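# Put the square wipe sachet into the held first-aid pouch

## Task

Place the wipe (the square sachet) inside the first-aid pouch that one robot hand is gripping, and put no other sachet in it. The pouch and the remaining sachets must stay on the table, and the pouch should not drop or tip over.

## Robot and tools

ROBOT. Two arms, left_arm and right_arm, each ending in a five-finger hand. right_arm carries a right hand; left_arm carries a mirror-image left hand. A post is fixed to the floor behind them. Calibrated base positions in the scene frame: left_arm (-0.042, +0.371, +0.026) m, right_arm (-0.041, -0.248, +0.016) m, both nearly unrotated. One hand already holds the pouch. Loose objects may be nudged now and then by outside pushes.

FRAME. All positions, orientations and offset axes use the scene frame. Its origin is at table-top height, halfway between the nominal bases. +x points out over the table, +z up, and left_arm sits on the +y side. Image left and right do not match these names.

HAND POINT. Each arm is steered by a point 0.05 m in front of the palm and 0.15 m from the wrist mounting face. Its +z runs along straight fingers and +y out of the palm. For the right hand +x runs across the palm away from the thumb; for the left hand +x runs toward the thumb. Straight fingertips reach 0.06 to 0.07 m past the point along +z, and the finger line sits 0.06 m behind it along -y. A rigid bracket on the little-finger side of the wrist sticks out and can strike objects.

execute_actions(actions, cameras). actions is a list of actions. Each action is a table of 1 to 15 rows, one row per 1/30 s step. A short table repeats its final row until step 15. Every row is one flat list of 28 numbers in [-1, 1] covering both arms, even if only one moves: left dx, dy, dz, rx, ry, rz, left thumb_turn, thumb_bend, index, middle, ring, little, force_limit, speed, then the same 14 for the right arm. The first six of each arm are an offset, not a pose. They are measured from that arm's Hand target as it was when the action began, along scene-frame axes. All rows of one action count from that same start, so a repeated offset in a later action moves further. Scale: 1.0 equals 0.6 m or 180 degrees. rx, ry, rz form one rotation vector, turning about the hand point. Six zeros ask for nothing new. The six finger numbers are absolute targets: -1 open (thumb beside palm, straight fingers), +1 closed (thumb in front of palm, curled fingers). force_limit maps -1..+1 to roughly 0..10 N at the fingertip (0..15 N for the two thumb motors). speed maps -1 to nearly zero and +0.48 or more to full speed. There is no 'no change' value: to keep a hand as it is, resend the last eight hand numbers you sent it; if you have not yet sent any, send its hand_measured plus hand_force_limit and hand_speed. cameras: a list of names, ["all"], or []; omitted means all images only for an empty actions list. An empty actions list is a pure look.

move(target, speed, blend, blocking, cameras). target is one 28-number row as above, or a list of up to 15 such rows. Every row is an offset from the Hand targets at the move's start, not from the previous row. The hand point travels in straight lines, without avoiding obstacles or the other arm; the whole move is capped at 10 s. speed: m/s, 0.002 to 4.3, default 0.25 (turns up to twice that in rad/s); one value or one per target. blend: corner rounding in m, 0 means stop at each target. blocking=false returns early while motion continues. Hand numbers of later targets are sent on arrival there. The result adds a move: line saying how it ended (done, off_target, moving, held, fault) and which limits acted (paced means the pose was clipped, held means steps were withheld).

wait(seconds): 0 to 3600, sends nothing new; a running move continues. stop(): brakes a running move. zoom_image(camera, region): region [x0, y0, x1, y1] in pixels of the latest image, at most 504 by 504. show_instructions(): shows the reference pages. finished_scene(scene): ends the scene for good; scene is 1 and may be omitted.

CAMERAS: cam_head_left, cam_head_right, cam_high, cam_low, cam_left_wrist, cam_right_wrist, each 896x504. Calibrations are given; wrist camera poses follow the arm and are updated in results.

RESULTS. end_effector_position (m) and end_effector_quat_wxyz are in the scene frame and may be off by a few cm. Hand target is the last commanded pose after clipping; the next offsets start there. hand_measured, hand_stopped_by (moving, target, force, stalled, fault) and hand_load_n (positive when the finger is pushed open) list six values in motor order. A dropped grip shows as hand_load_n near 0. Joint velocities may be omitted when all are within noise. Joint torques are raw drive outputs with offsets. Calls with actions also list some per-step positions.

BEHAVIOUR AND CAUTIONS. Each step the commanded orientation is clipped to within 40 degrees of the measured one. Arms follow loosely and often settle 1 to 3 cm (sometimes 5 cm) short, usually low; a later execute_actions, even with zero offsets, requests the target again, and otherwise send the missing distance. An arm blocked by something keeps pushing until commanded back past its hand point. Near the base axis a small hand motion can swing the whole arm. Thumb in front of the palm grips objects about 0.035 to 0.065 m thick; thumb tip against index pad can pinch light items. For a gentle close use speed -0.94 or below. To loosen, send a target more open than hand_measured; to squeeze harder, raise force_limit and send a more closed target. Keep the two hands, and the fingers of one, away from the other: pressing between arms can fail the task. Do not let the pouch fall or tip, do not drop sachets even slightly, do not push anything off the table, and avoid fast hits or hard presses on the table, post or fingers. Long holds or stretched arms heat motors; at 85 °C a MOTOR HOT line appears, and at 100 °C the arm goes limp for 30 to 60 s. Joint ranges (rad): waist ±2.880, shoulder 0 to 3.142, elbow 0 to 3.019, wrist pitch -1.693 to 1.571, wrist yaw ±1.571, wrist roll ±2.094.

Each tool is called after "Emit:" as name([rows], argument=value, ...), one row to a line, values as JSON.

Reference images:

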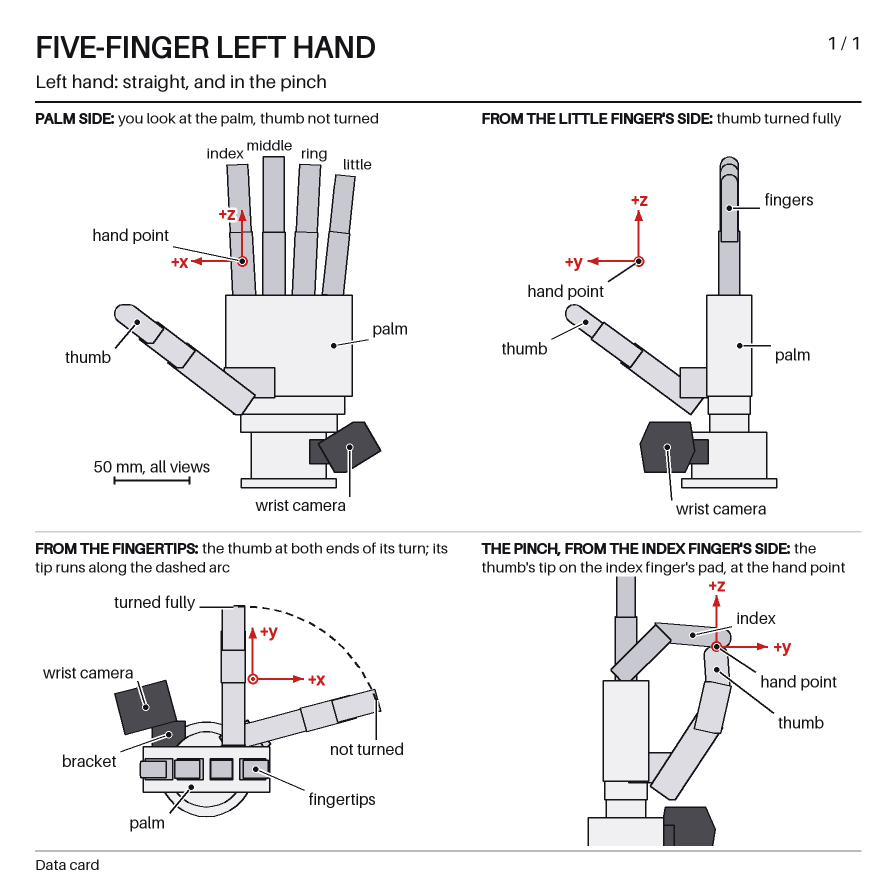

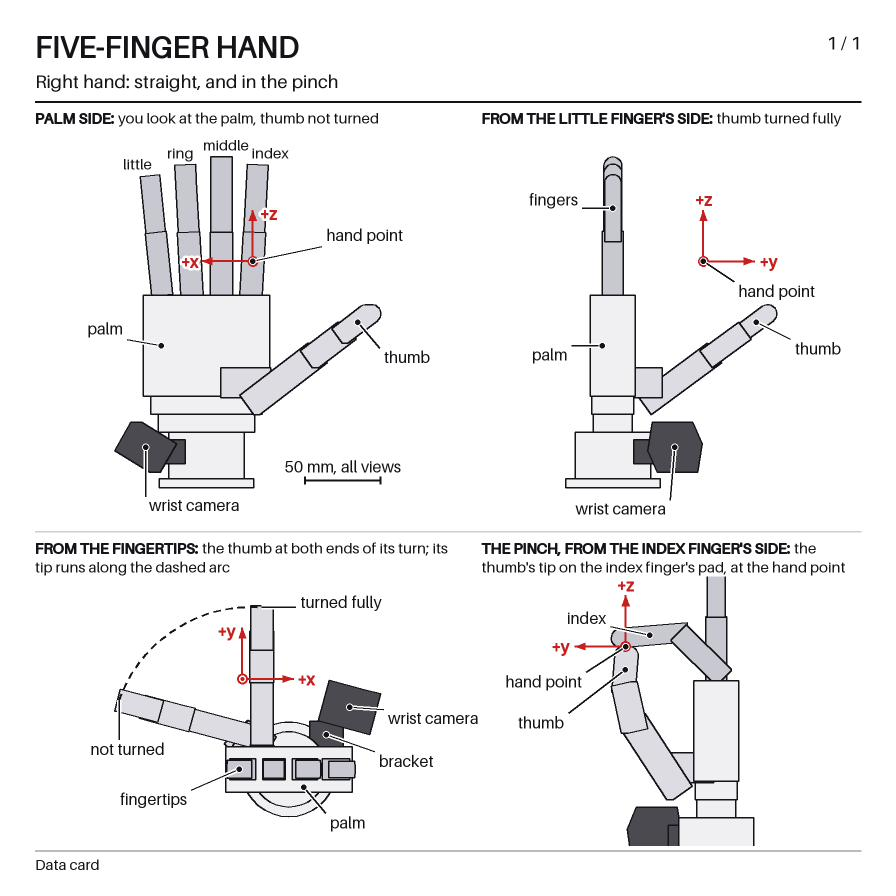

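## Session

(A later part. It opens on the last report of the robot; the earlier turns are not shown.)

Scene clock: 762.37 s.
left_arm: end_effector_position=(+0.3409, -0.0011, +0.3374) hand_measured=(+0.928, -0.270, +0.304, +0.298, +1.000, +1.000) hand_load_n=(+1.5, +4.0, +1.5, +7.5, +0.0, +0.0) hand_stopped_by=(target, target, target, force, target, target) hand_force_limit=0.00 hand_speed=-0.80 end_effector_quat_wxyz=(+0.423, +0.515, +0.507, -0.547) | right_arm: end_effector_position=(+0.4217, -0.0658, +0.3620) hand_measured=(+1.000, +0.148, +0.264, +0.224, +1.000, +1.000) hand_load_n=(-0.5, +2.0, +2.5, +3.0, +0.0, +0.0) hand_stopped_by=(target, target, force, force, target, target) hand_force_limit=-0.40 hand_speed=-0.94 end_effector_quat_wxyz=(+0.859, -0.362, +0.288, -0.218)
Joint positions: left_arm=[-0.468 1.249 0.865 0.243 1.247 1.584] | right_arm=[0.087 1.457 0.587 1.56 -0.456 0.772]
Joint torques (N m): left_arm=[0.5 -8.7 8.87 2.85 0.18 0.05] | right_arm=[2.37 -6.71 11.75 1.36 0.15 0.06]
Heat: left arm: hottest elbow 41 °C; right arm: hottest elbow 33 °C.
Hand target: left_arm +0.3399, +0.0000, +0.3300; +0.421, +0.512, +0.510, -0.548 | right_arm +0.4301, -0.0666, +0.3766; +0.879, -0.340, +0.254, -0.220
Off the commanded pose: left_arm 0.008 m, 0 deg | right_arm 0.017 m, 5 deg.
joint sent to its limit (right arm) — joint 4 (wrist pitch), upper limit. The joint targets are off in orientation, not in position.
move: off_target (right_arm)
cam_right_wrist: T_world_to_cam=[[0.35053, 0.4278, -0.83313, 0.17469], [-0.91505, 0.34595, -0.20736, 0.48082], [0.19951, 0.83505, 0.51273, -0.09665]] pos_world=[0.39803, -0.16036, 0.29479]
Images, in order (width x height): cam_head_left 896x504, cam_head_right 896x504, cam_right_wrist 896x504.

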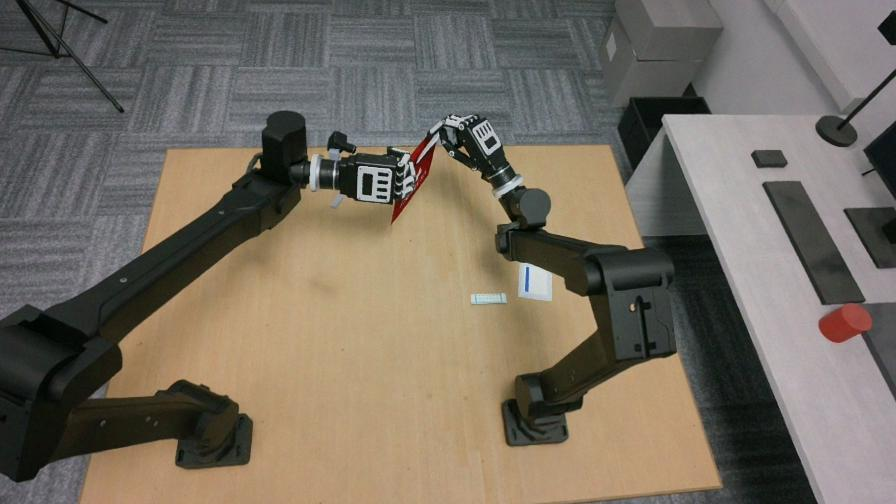

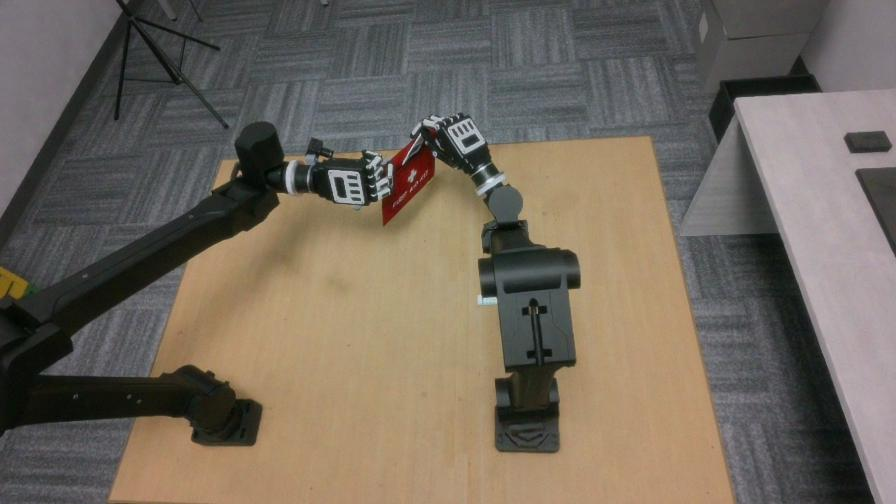

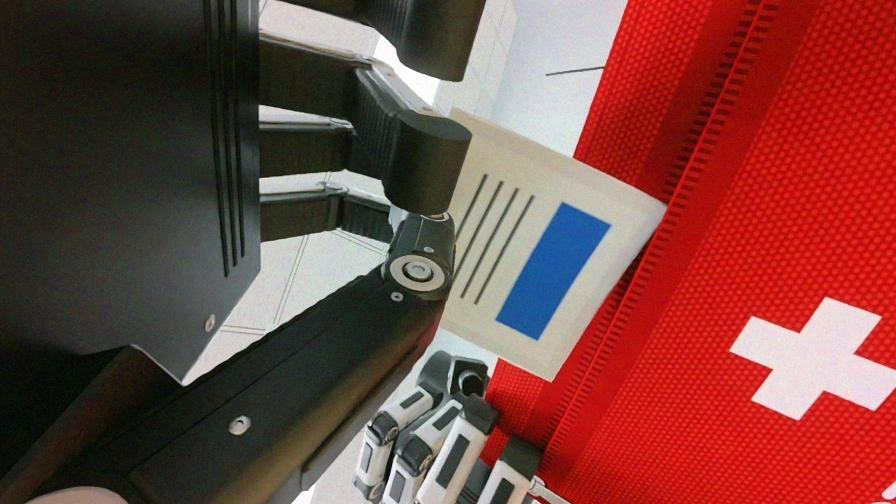

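Emit:
move([
  [0,0,0,0,0,0,0.928,-0.268,0.304,0.298,1,1,0,-0.8,-0.008,0.007,-0.04,0,0,0,1,0.15,0.45,0.45,1,1,-0.4,-0.94],
], speed=0.05, cameras=["cam_right_wrist","cam_head_left","cam_head_right"])

Emit:
zoom_image(camera="cam_head_left", region=[400, 110, 490, 190])

Emit:
zoom_image(camera="cam_head_right", region=[380, 110, 470, 190])

Scene clock: 766.07 s.
left_arm: end_effector_position=(+0.3409, -0.0011, +0.3374) hand_measured=(+0.928, -0.270, +0.304, +0.298, +1.000, +1.000) hand_load_n=(+1.5, +4.0, +1.0, +7.5, +0.0, +0.0) hand_stopped_by=(target, target, target, force, target, target) hand_force_limit=0.00 hand_speed=-0.80 end_effector_quat_wxyz=(+0.423, +0.515, +0.507, -0.547) | right_arm: end_effector_position=(+0.4247, -0.0659, +0.3565) hand_measured=(+1.000, +0.148, +0.264, +0.224, +1.000, +1.000) hand_load_n=(-0.5, +2.0, +3.0, +3.0, +0.0, +0.0) hand_stopped_by=(target, target, force, force, target, target) hand_force_limit=-0.40 hand_speed=-0.94 end_effector_quat_wxyz=(+0.856, -0.366, +0.290, -0.223)
Joint positions: left_arm=[-0.468 1.249 0.865 0.243 1.247 1.584] | right_arm=[0.087 1.468 0.587 1.56 -0.456 0.757]
Joint torques (N m): left_arm=[0.5 -8.7 8.85 2.85 0.18 0.05] | right_arm=[3.43 -6.53 7.98 1.4 0.26 -0.11]
Heat: left arm: hottest elbow 41 °C; right arm: hottest elbow 33 °C.
Hand target: left_arm +0.3399, +0.0000, +0.3300; +0.421, +0.512, +0.510, -0.548 | right_arm +0.4254, -0.0624, +0.3525; +0.878, -0.340, +0.254, -0.220
Off the commanded pose: left_arm 0.008 m, 0 deg | right_arm 0.005 m, 6 deg.
joint sent to its limit (right arm) — joint 4 (wrist pitch), upper limit. The joint targets are off in orientation, not in position.
move: off_target (right_arm)
cam_right_wrist: T_world_to_cam=[[0.3513, 0.41596, -0.83879, 0.16993], [-0.9128, 0.35146, -0.20801, 0.48205], [0.20828, 0.83872, 0.50316, -0.09446]] pos_world=[0.39999, -0.16088, 0.29033]
Images, in order (width x height): cam_head_left 896x504, cam_head_right 896x504, cam_right_wrist 896x504.

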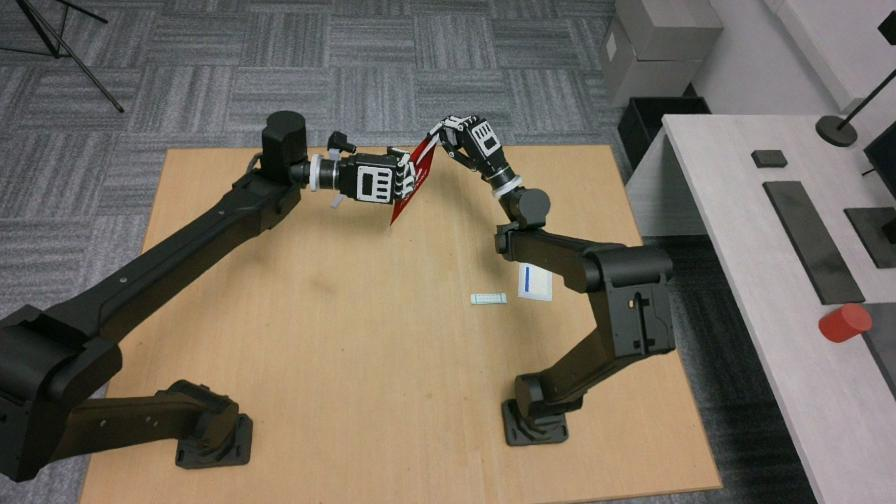

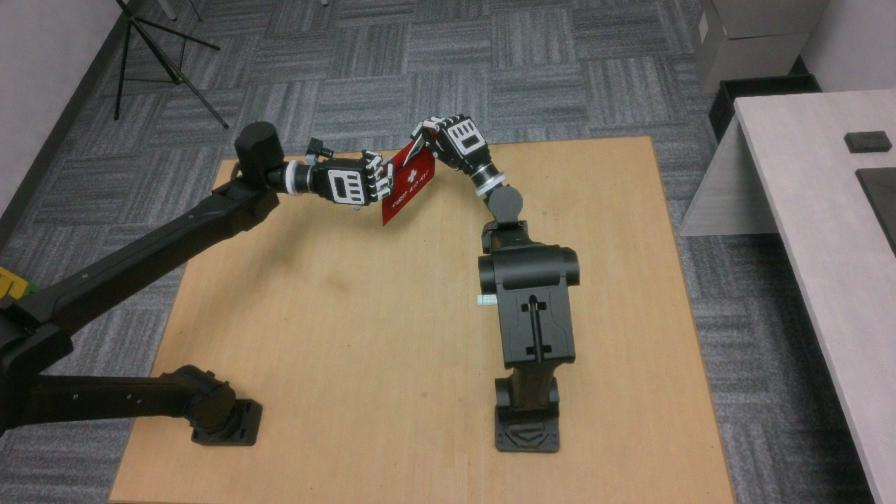

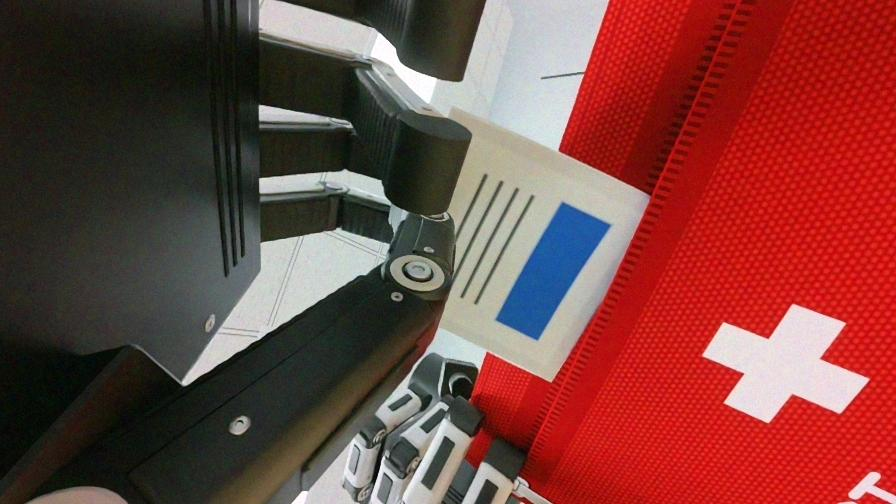

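Scaled by 5.600 from the camera's image (finer frame: 1280x720).

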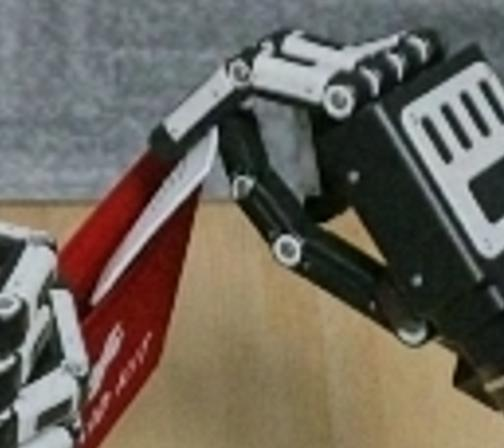

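Scaled by 5.600 from the camera's image (finer frame: 1280x720).

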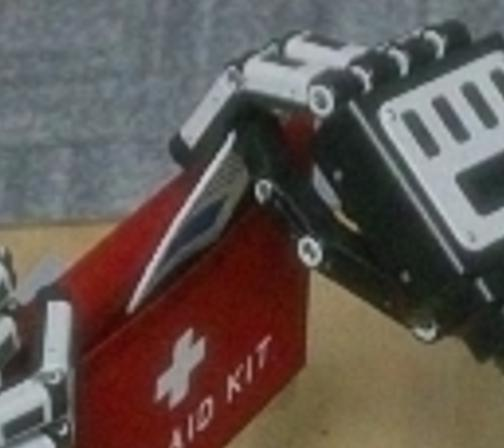

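Emit:
zoom_image(camera="cam_right_wrist", region=[480, 100, 740, 420])

Scaled by 1.575 from the camera's image (finer frame: 1280x720).

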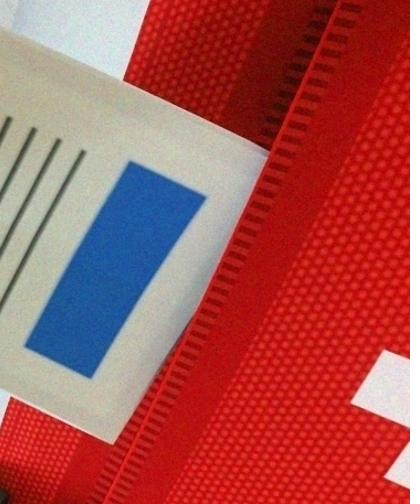

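Emit:
move([
  [0,0,0,0,0,0,0.928,-0.268,0.304,0.298,1,1,0,-0.8,-0.003,0.003,-0.016,0,0,0,1,0.15,0.45,0.45,1,1,-0.4,-0.94],
], speed=0.05, cameras=["cam_right_wrist","cam_head_left"])

Emit:
zoom_image(camera="cam_head_left", region=[400, 110, 490, 190])

Emit:
zoom_image(camera="cam_right_wrist", region=[480, 100, 740, 420])

Scene clock: 771.60 s.
left_arm: end_effector_position=(+0.3409, -0.0011, +0.3374) hand_measured=(+0.928, -0.270, +0.304, +0.298, +1.000, +1.000) hand_load_n=(+1.5, +4.0, +1.5, +7.5, +0.0, +0.0) hand_stopped_by=(target, target, target, force, target, target) hand_force_limit=0.00 hand_speed=-0.80 end_effector_quat_wxyz=(+0.423, +0.515, +0.507, -0.547) | right_arm: end_effector_position=(+0.4248, -0.0643, +0.3512) hand_measured=(+1.000, +0.148, +0.264, +0.224, +1.000, +1.000) hand_load_n=(+0.0, +2.0, +2.5, +3.0, +0.0, +0.0) hand_stopped_by=(target, target, force, force, target, target) hand_force_limit=-0.40 hand_speed=-0.94 end_effector_quat_wxyz=(+0.853, -0.370, +0.291, -0.225)
Joint positions: left_arm=[-0.468 1.249 0.865 0.243 1.247 1.584] | right_arm=[0.09 1.473 0.582 1.56 -0.456 0.744]
Joint torques (N m): left_arm=[0.5 -8.7 8.85 2.85 0.18 0.06] | right_arm=[3.6 -6.59 7.04 1.35 0.3 -0.1]
Heat: left arm: hottest elbow 40 °C; right arm: hottest elbow 33 °C.
Hand target: left_arm +0.3399, +0.0000, +0.3300; +0.421, +0.512, +0.510, -0.548 | right_arm +0.4235, -0.0605, +0.3429; +0.879, -0.340, +0.254, -0.220
Off the commanded pose: left_arm 0.008 m, 0 deg | right_arm 0.009 m, 6 deg.
joint sent to its limit (right arm) — joint 4 (wrist pitch), upper limit. The joint targets are off in orientation, not in position.
move: off_target (right_arm)
cam_right_wrist: T_world_to_cam=[[0.34953, 0.40643, -0.84418, 0.16683], [-0.91231, 0.35282, -0.20788, 0.48041], [0.21335, 0.84281, 0.49411, -0.09183]] pos_world=[0.39956, -0.15991, 0.28607]
Images, in order (width x height): cam_head_left 896x504, cam_right_wrist 896x504.

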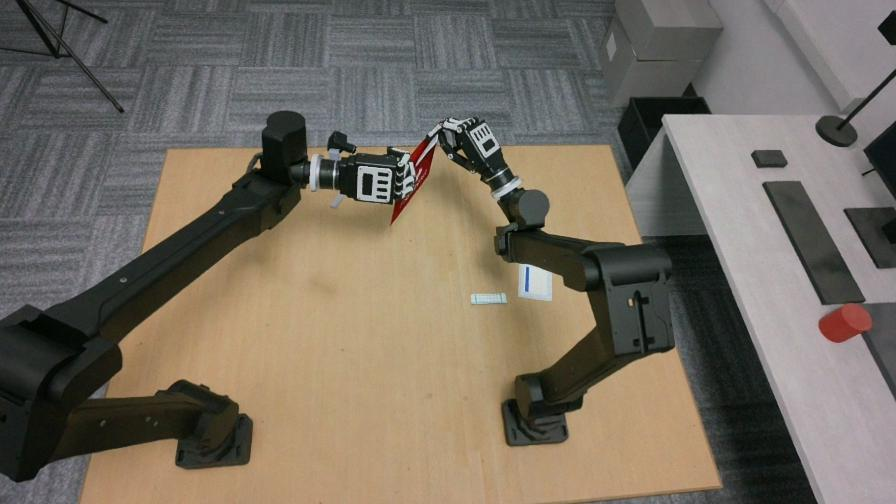

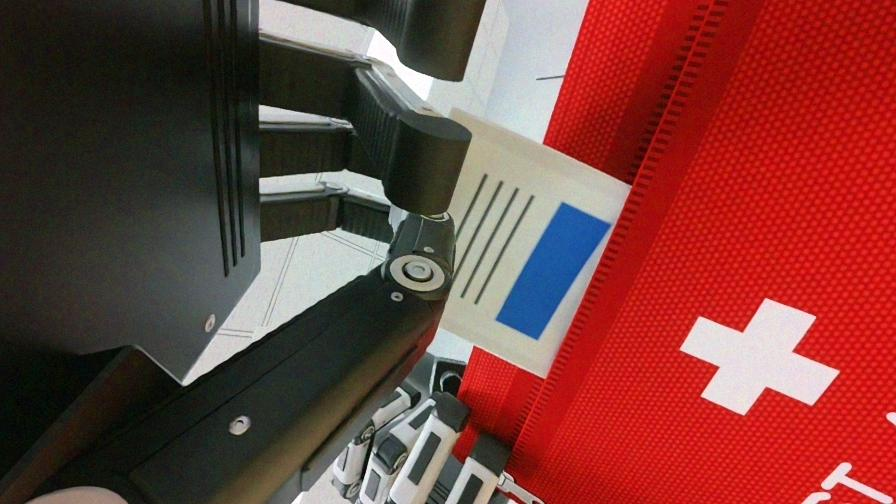

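Scaled by 5.600 from the camera's image (finer frame: 1280x720).

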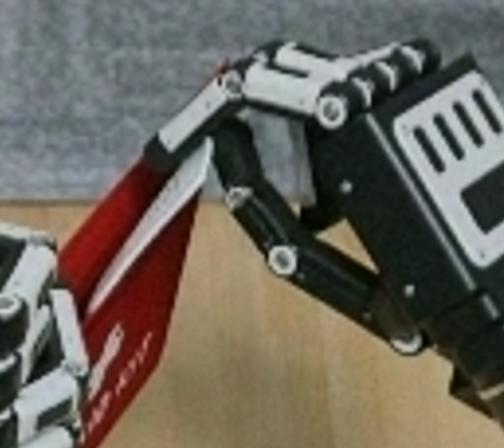

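Scaled by 1.575 from the camera's image (finer frame: 1280x720).

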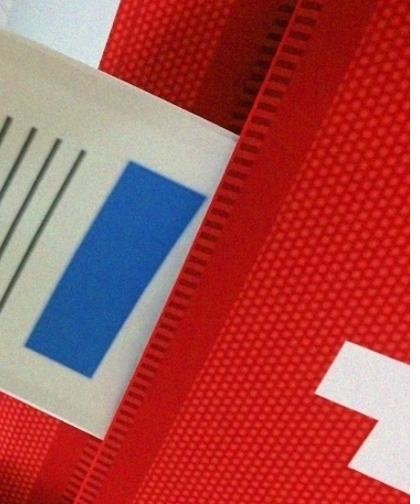

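Emit:
move([
  [0,0,0,0,0,0,0.928,-0.268,0.304,0.298,1,1,0,-0.8,-0.005,0.0,-0.018,0,0,0,1,0.15,0.45,0.45,1,1,-0.4,-0.94],
], speed=0.05, cameras=["cam_right_wrist","cam_head_left","cam_high"])

Emit:
zoom_image(camera="cam_head_left", region=[400, 110, 490, 190])

Emit:
zoom_image(camera="cam_high", region=[420, 80, 520, 180])

Scene clock: 775.77 s.
left_arm: end_effector_position=(+0.3409, -0.0011, +0.3374) hand_measured=(+0.928, -0.270, +0.304, +0.298, +1.000, +1.000) hand_load_n=(+1.5, +4.0, +1.5, +7.5, +0.0, +0.5) hand_stopped_by=(target, target, target, force, target, target) hand_force_limit=0.00 hand_speed=-0.80 end_effector_quat_wxyz=(+0.423, +0.515, +0.507, -0.547) | right_arm: end_effector_position=(+0.4225, -0.0648, +0.3410) hand_measured=(+1.000, +0.148, +0.264, +0.224, +1.000, +1.000) hand_load_n=(-0.5, +2.0, +3.0, +3.0, +0.0, +0.0) hand_stopped_by=(target, target, force, force, target, target) hand_force_limit=-0.40 hand_speed=-0.94 end_effector_quat_wxyz=(+0.848, -0.375, +0.298, -0.226)
Joint positions: left_arm=[-0.468 1.249 0.865 0.243 1.247 1.584] | right_arm=[0.09 1.476 0.563 1.56 -0.456 0.732]
Joint torques (N m): left_arm=[0.44 -8.7 8.87 2.85 0.18 0.06] | right_arm=[3.43 -6.12 6.86 1.44 0.15 -0.08]
Heat: left arm: hottest elbow 40 °C; right arm: hottest elbow 33 °C.
Hand target: left_arm +0.3399, +0.0000, +0.3300; +0.421, +0.512, +0.510, -0.548 | right_arm +0.4206, -0.0607, +0.3322; +0.879, -0.340, +0.254, -0.220
Off the commanded pose: left_arm 0.008 m, 0 deg | right_arm 0.010 m, 7 deg.
joint sent to its limit (right arm) — joint 4 (wrist pitch), upper limit. The joint targets are off in orientation, not in position.
move: off_target (right_arm)
cam_right_wrist: T_world_to_cam=[[0.33833, 0.39554, -0.85386, 0.16651], [-0.91324, 0.35687, -0.19655, 0.47307], [0.22697, 0.84628, 0.48197, -0.08728]] pos_world=[0.3955, -0.16083, 0.27722]
Images, in order (width x height): cam_head_left 896x504, cam_high 896x504, cam_right_wrist 896x504.

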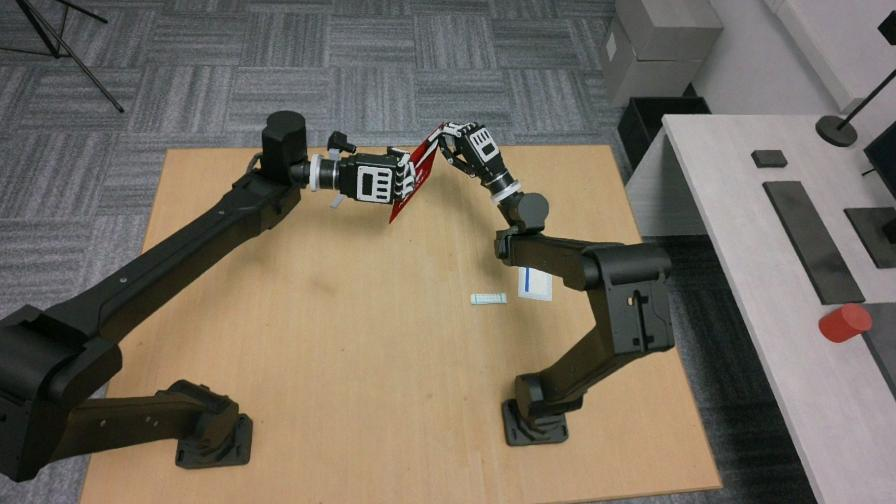

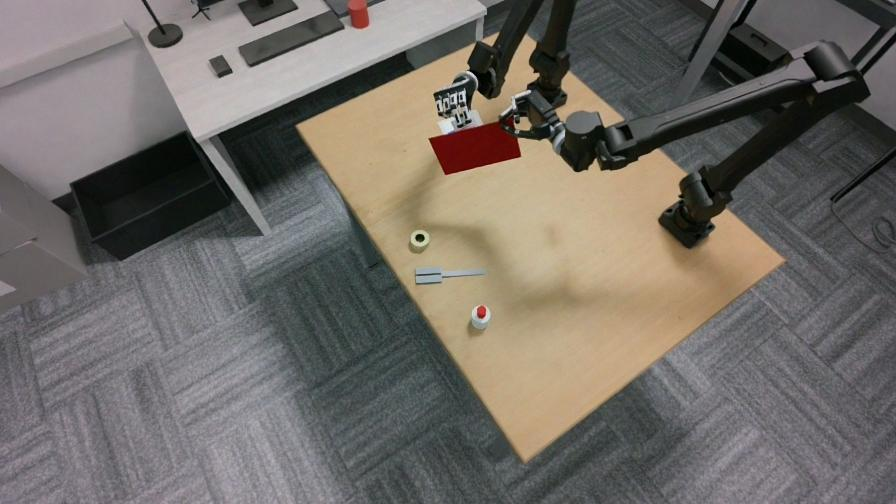

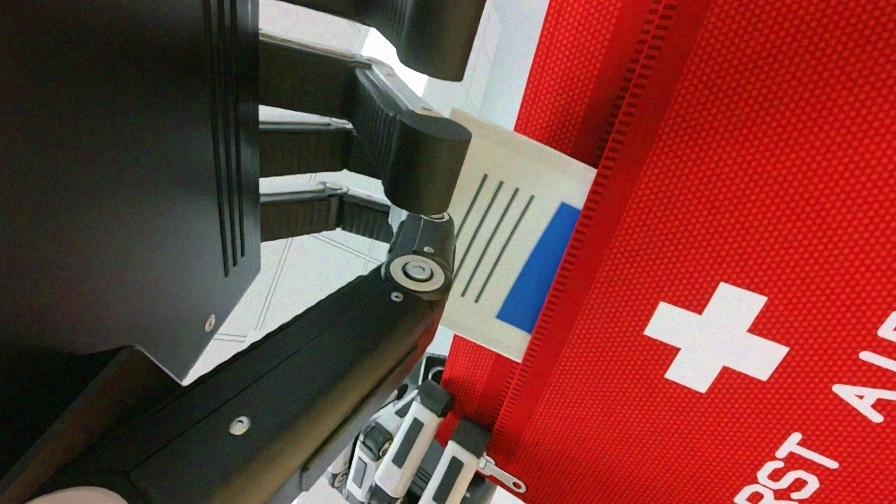

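Scaled by 5.600 from the camera's image (finer frame: 1280x720).

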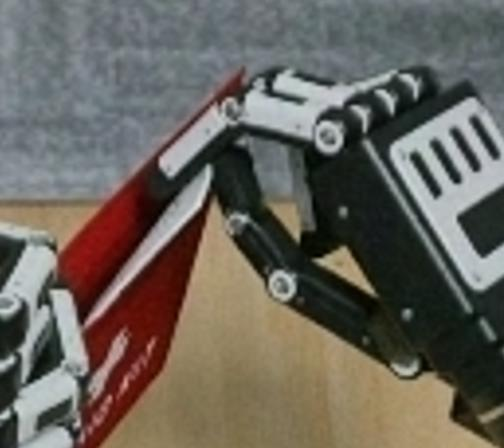

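Scaled by 5.040 from the camera's image (finer frame: 1280x720).

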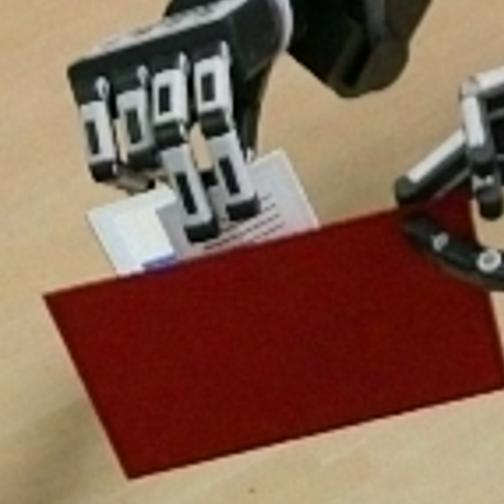

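Emit:
move([
  [0,0,0,0,0,0,0.928,-0.268,0.304,0.298,1,1,0,-0.8,-0.005,0.001,-0.02,0,0,0,1,0.15,0.45,0.45,1,1,-0.4,-0.94],
], speed=0.05, cameras=["cam_right_wrist","cam_head_left","cam_high"])

Emit:
zoom_image(camera="cam_head_left", region=[400, 110, 490, 190])

Emit:
zoom_image(camera="cam_high", region=[420, 80, 520, 180])

Scene clock: 779.47 s.
left_arm: end_effector_position=(+0.3409, -0.0011, +0.3374) hand_measured=(+0.928, -0.270, +0.304, +0.298, +1.000, +1.000) hand_load_n=(+1.5, +4.0, +1.5, +7.5, +0.0, +0.0) hand_stopped_by=(target, target, target, force, target, target) hand_force_limit=0.00 hand_speed=-0.80 end_effector_quat_wxyz=(+0.423, +0.515, +0.507, -0.547) | right_arm: end_effector_position=(+0.4197, -0.0642, +0.3290) hand_measured=(+1.000, +0.148, +0.264, +0.224, +1.000, +1.000) hand_load_n=(+0.0, +2.0, +3.0, +3.0, +0.0, +0.0) hand_stopped_by=(target, target, force, force, target, target) hand_force_limit=-0.40 hand_speed=-0.94 end_effector_quat_wxyz=(+0.842, -0.382, +0.305, -0.227)
Joint positions: left_arm=[-0.468 1.249 0.865 0.243 1.247 1.584] | right_arm=[0.092 1.482 0.542 1.56 -0.459 0.717]
Joint torques (N m): left_arm=[0.5 -8.7 8.87 2.85 0.18 0.06] | right_arm=[4.01 -6.42 6.63 1.57 0.15 -0.06]
Heat: left arm: hottest elbow 40 °C; right arm: hottest elbow 33 °C.
Hand target: left_arm +0.3399, +0.0000, +0.3300; +0.421, +0.512, +0.510, -0.548 | right_arm +0.4175, -0.0601, +0.3203; +0.879, -0.340, +0.254, -0.220
Off the commanded pose: left_arm 0.008 m, 0 deg | right_arm 0.010 m, 9 deg.
joint sent to its limit (right arm) — joint 4 (wrist pitch), upper limit. The joint targets are off in orientation, not in position.
move: off_target (right_arm)
cam_right_wrist: T_world_to_cam=[[0.32408, 0.3824, -0.8653, 0.16594], [-0.91532, 0.3579, -0.18466, 0.46498], [0.23908, 0.85187, 0.46601, -0.08078]] pos_world=[0.39114, -0.16106, 0.26709]
Images, in order (width x height): cam_head_left 896x504, cam_high 896x504, cam_right_wrist 896x504.

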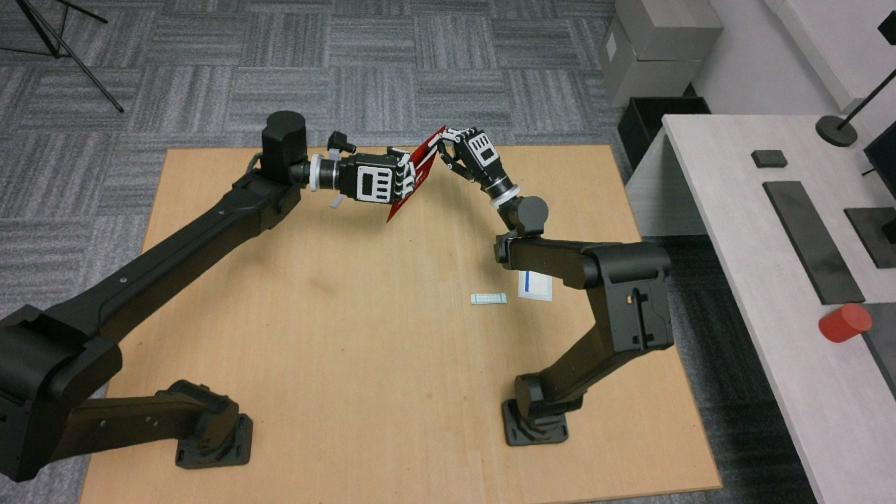

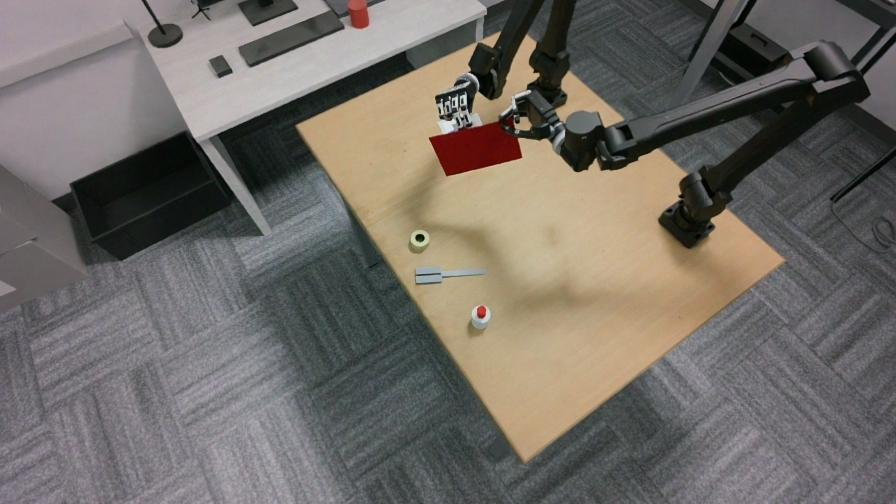

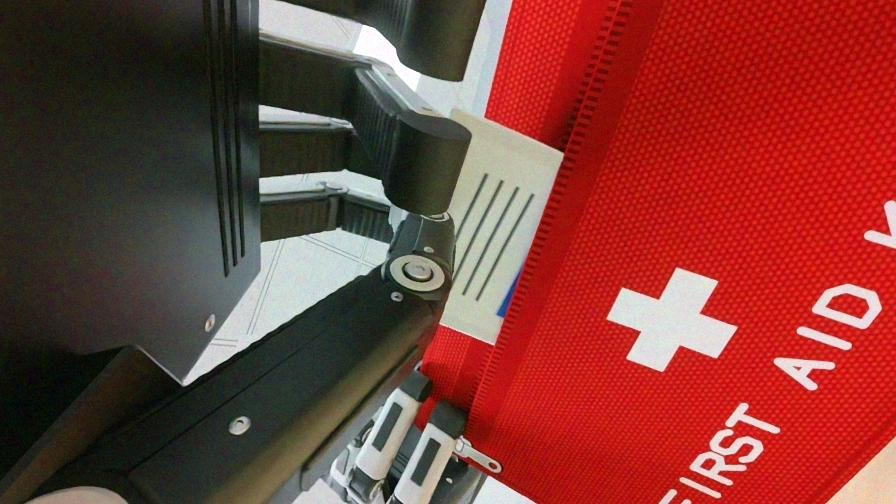

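Scaled by 5.600 from the camera's image (finer frame: 1280x720).

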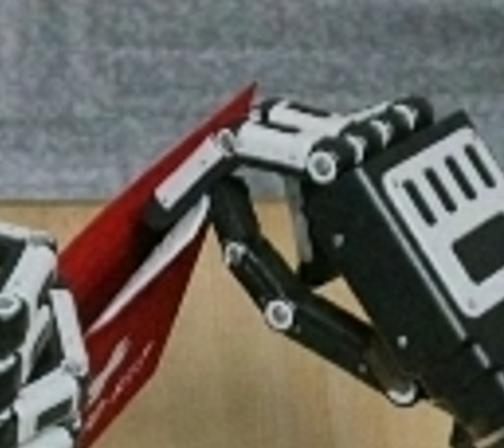

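Scaled by 5.040 from the camera's image (finer frame: 1280x720).

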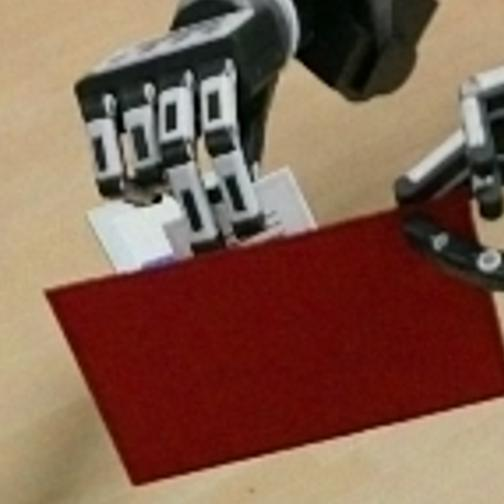

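Emit:
move([
  [0,0,0,0,0,0,0.928,-0.268,0.304,0.298,1,1,0,-0.8,-0.005,0.001,-0.02,0,0,0,1,0.15,0.45,0.45,1,1,-0.4,-0.94],
], speed=0.05, cameras=["cam_right_wrist","cam_head_left","cam_high","cam_head_right"])

Emit:
zoom_image(camera="cam_head_left", region=[400, 110, 490, 190])

Emit:
zoom_image(camera="cam_high", region=[420, 80, 520, 180])

Emit:
zoom_image(camera="cam_head_right", region=[380, 110, 470, 190])

Scene clock: 784.27 s.
left_arm: end_effector_position=(+0.3409, -0.0011, +0.3374) hand_measured=(+0.928, -0.270, +0.304, +0.298, +1.000, +1.000) hand_load_n=(+1.5, +4.0, +1.5, +7.5, +0.0, +0.0) hand_stopped_by=(target, target, target, force, target, target) hand_force_limit=0.00 hand_speed=-0.80 end_effector_quat_wxyz=(+0.423, +0.515, +0.507, -0.547) | right_arm: end_effector_position=(+0.4168, -0.0634, +0.3167) hand_measured=(+1.000, +0.148, +0.264, +0.224, +1.000, +1.000) hand_load_n=(+0.0, +2.0, +3.0, +3.0, +0.0, +0.0) hand_stopped_by=(target, target, force, force, target, target) hand_force_limit=-0.40 hand_speed=-0.94 end_effector_quat_wxyz=(+0.836, -0.390, +0.312, -0.226)
Joint positions: left_arm=[-0.468 1.249 0.865 0.243 1.247 1.584] | right_arm=[0.094 1.489 0.523 1.56 -0.463 0.702]
Joint torques (N m): left_arm=[0.5 -8.7 8.87 2.86 0.18 0.05] | right_arm=[3.25 -6.53 6.39 1.5 0.16 -0.1]
Heat: left arm: hottest elbow 40 °C; right arm: hottest elbow 32 °C.
Hand target: left_arm +0.3399, +0.0000, +0.3300; +0.421, +0.512, +0.510, -0.548 | right_arm +0.4145, -0.0593, +0.3081; +0.879, -0.340, +0.254, -0.220
Off the commanded pose: left_arm 0.008 m, 0 deg | right_arm 0.010 m, 10 deg.
joint sent to its limit (right arm) — joint 4 (wrist pitch), upper limit. The joint targets are off in orientation, not in position.
move: off_target (right_arm)
cam_right_wrist: T_world_to_cam=[[0.30873, 0.36874, -0.87676, 0.16504], [-0.91766, 0.3579, -0.17261, 0.45697], [0.25015, 0.85786, 0.44888, -0.07393]] pos_world=[0.38688, -0.16099, 0.25676]
Images, in order (width x height): cam_head_left 896x504, cam_head_right 896x504, cam_high 896x504, cam_right_wrist 896x504.

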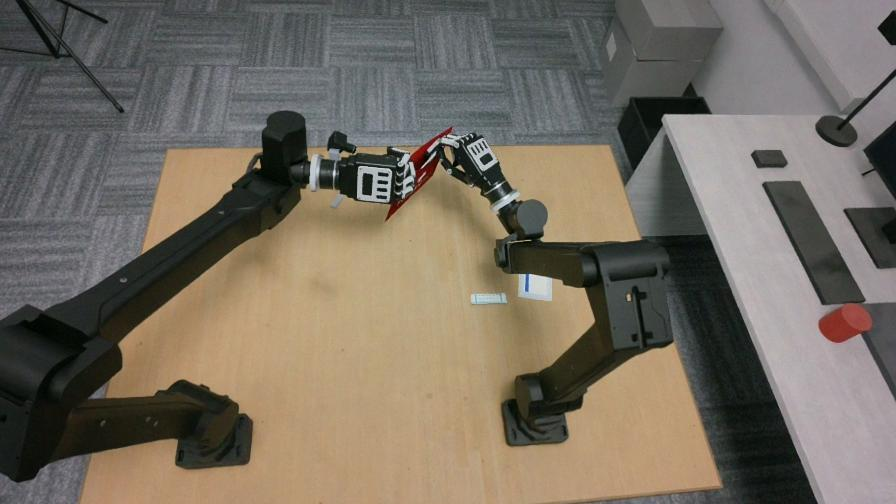

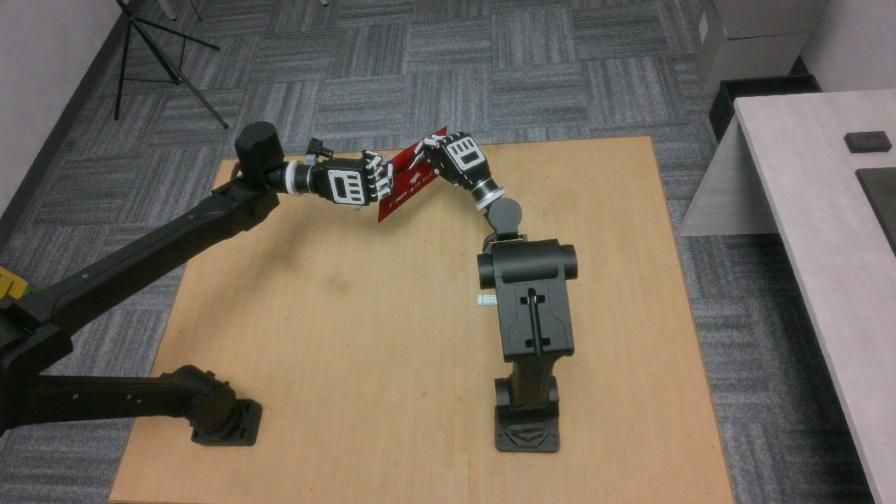

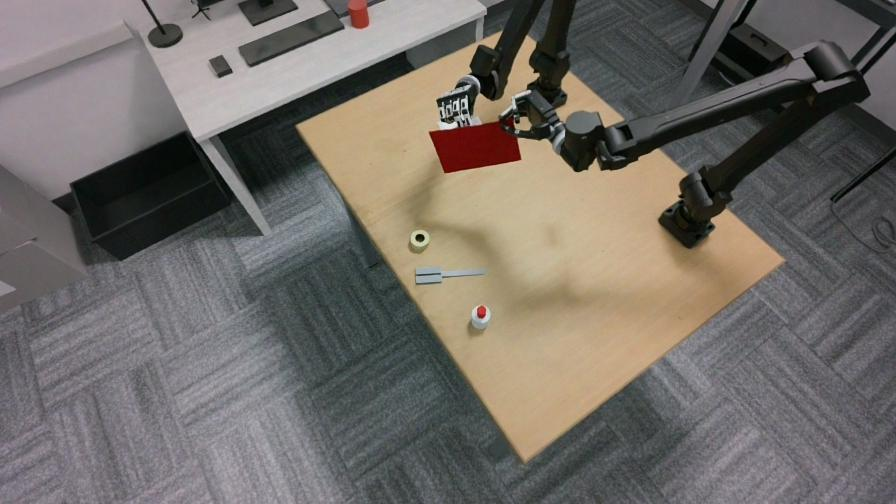

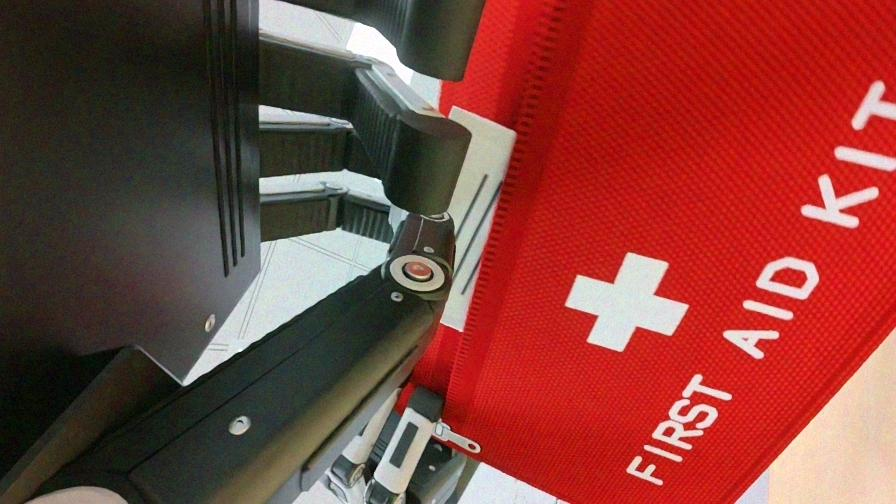

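Scaled by 5.600 from the camera's image (finer frame: 1280x720).

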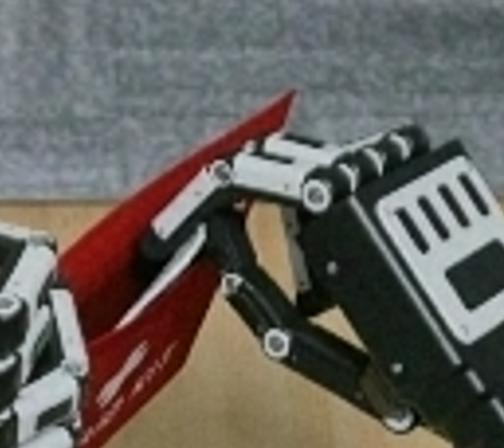

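Scaled by 5.040 from the camera's image (finer frame: 1280x720).

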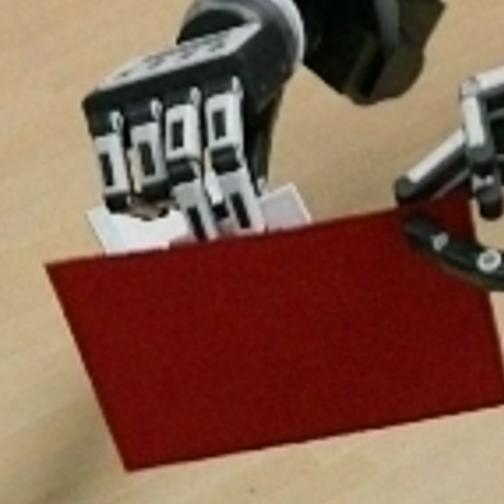

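Scaled by 5.600 from the camera's image (finer frame: 1280x720).

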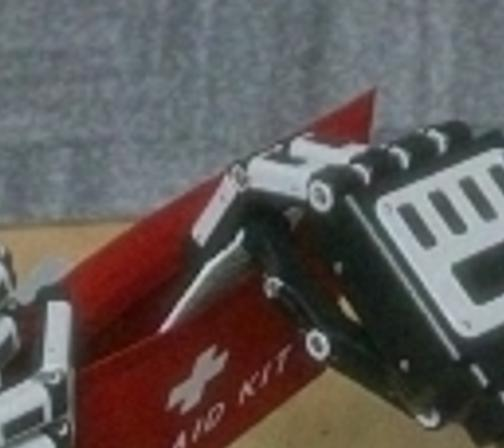

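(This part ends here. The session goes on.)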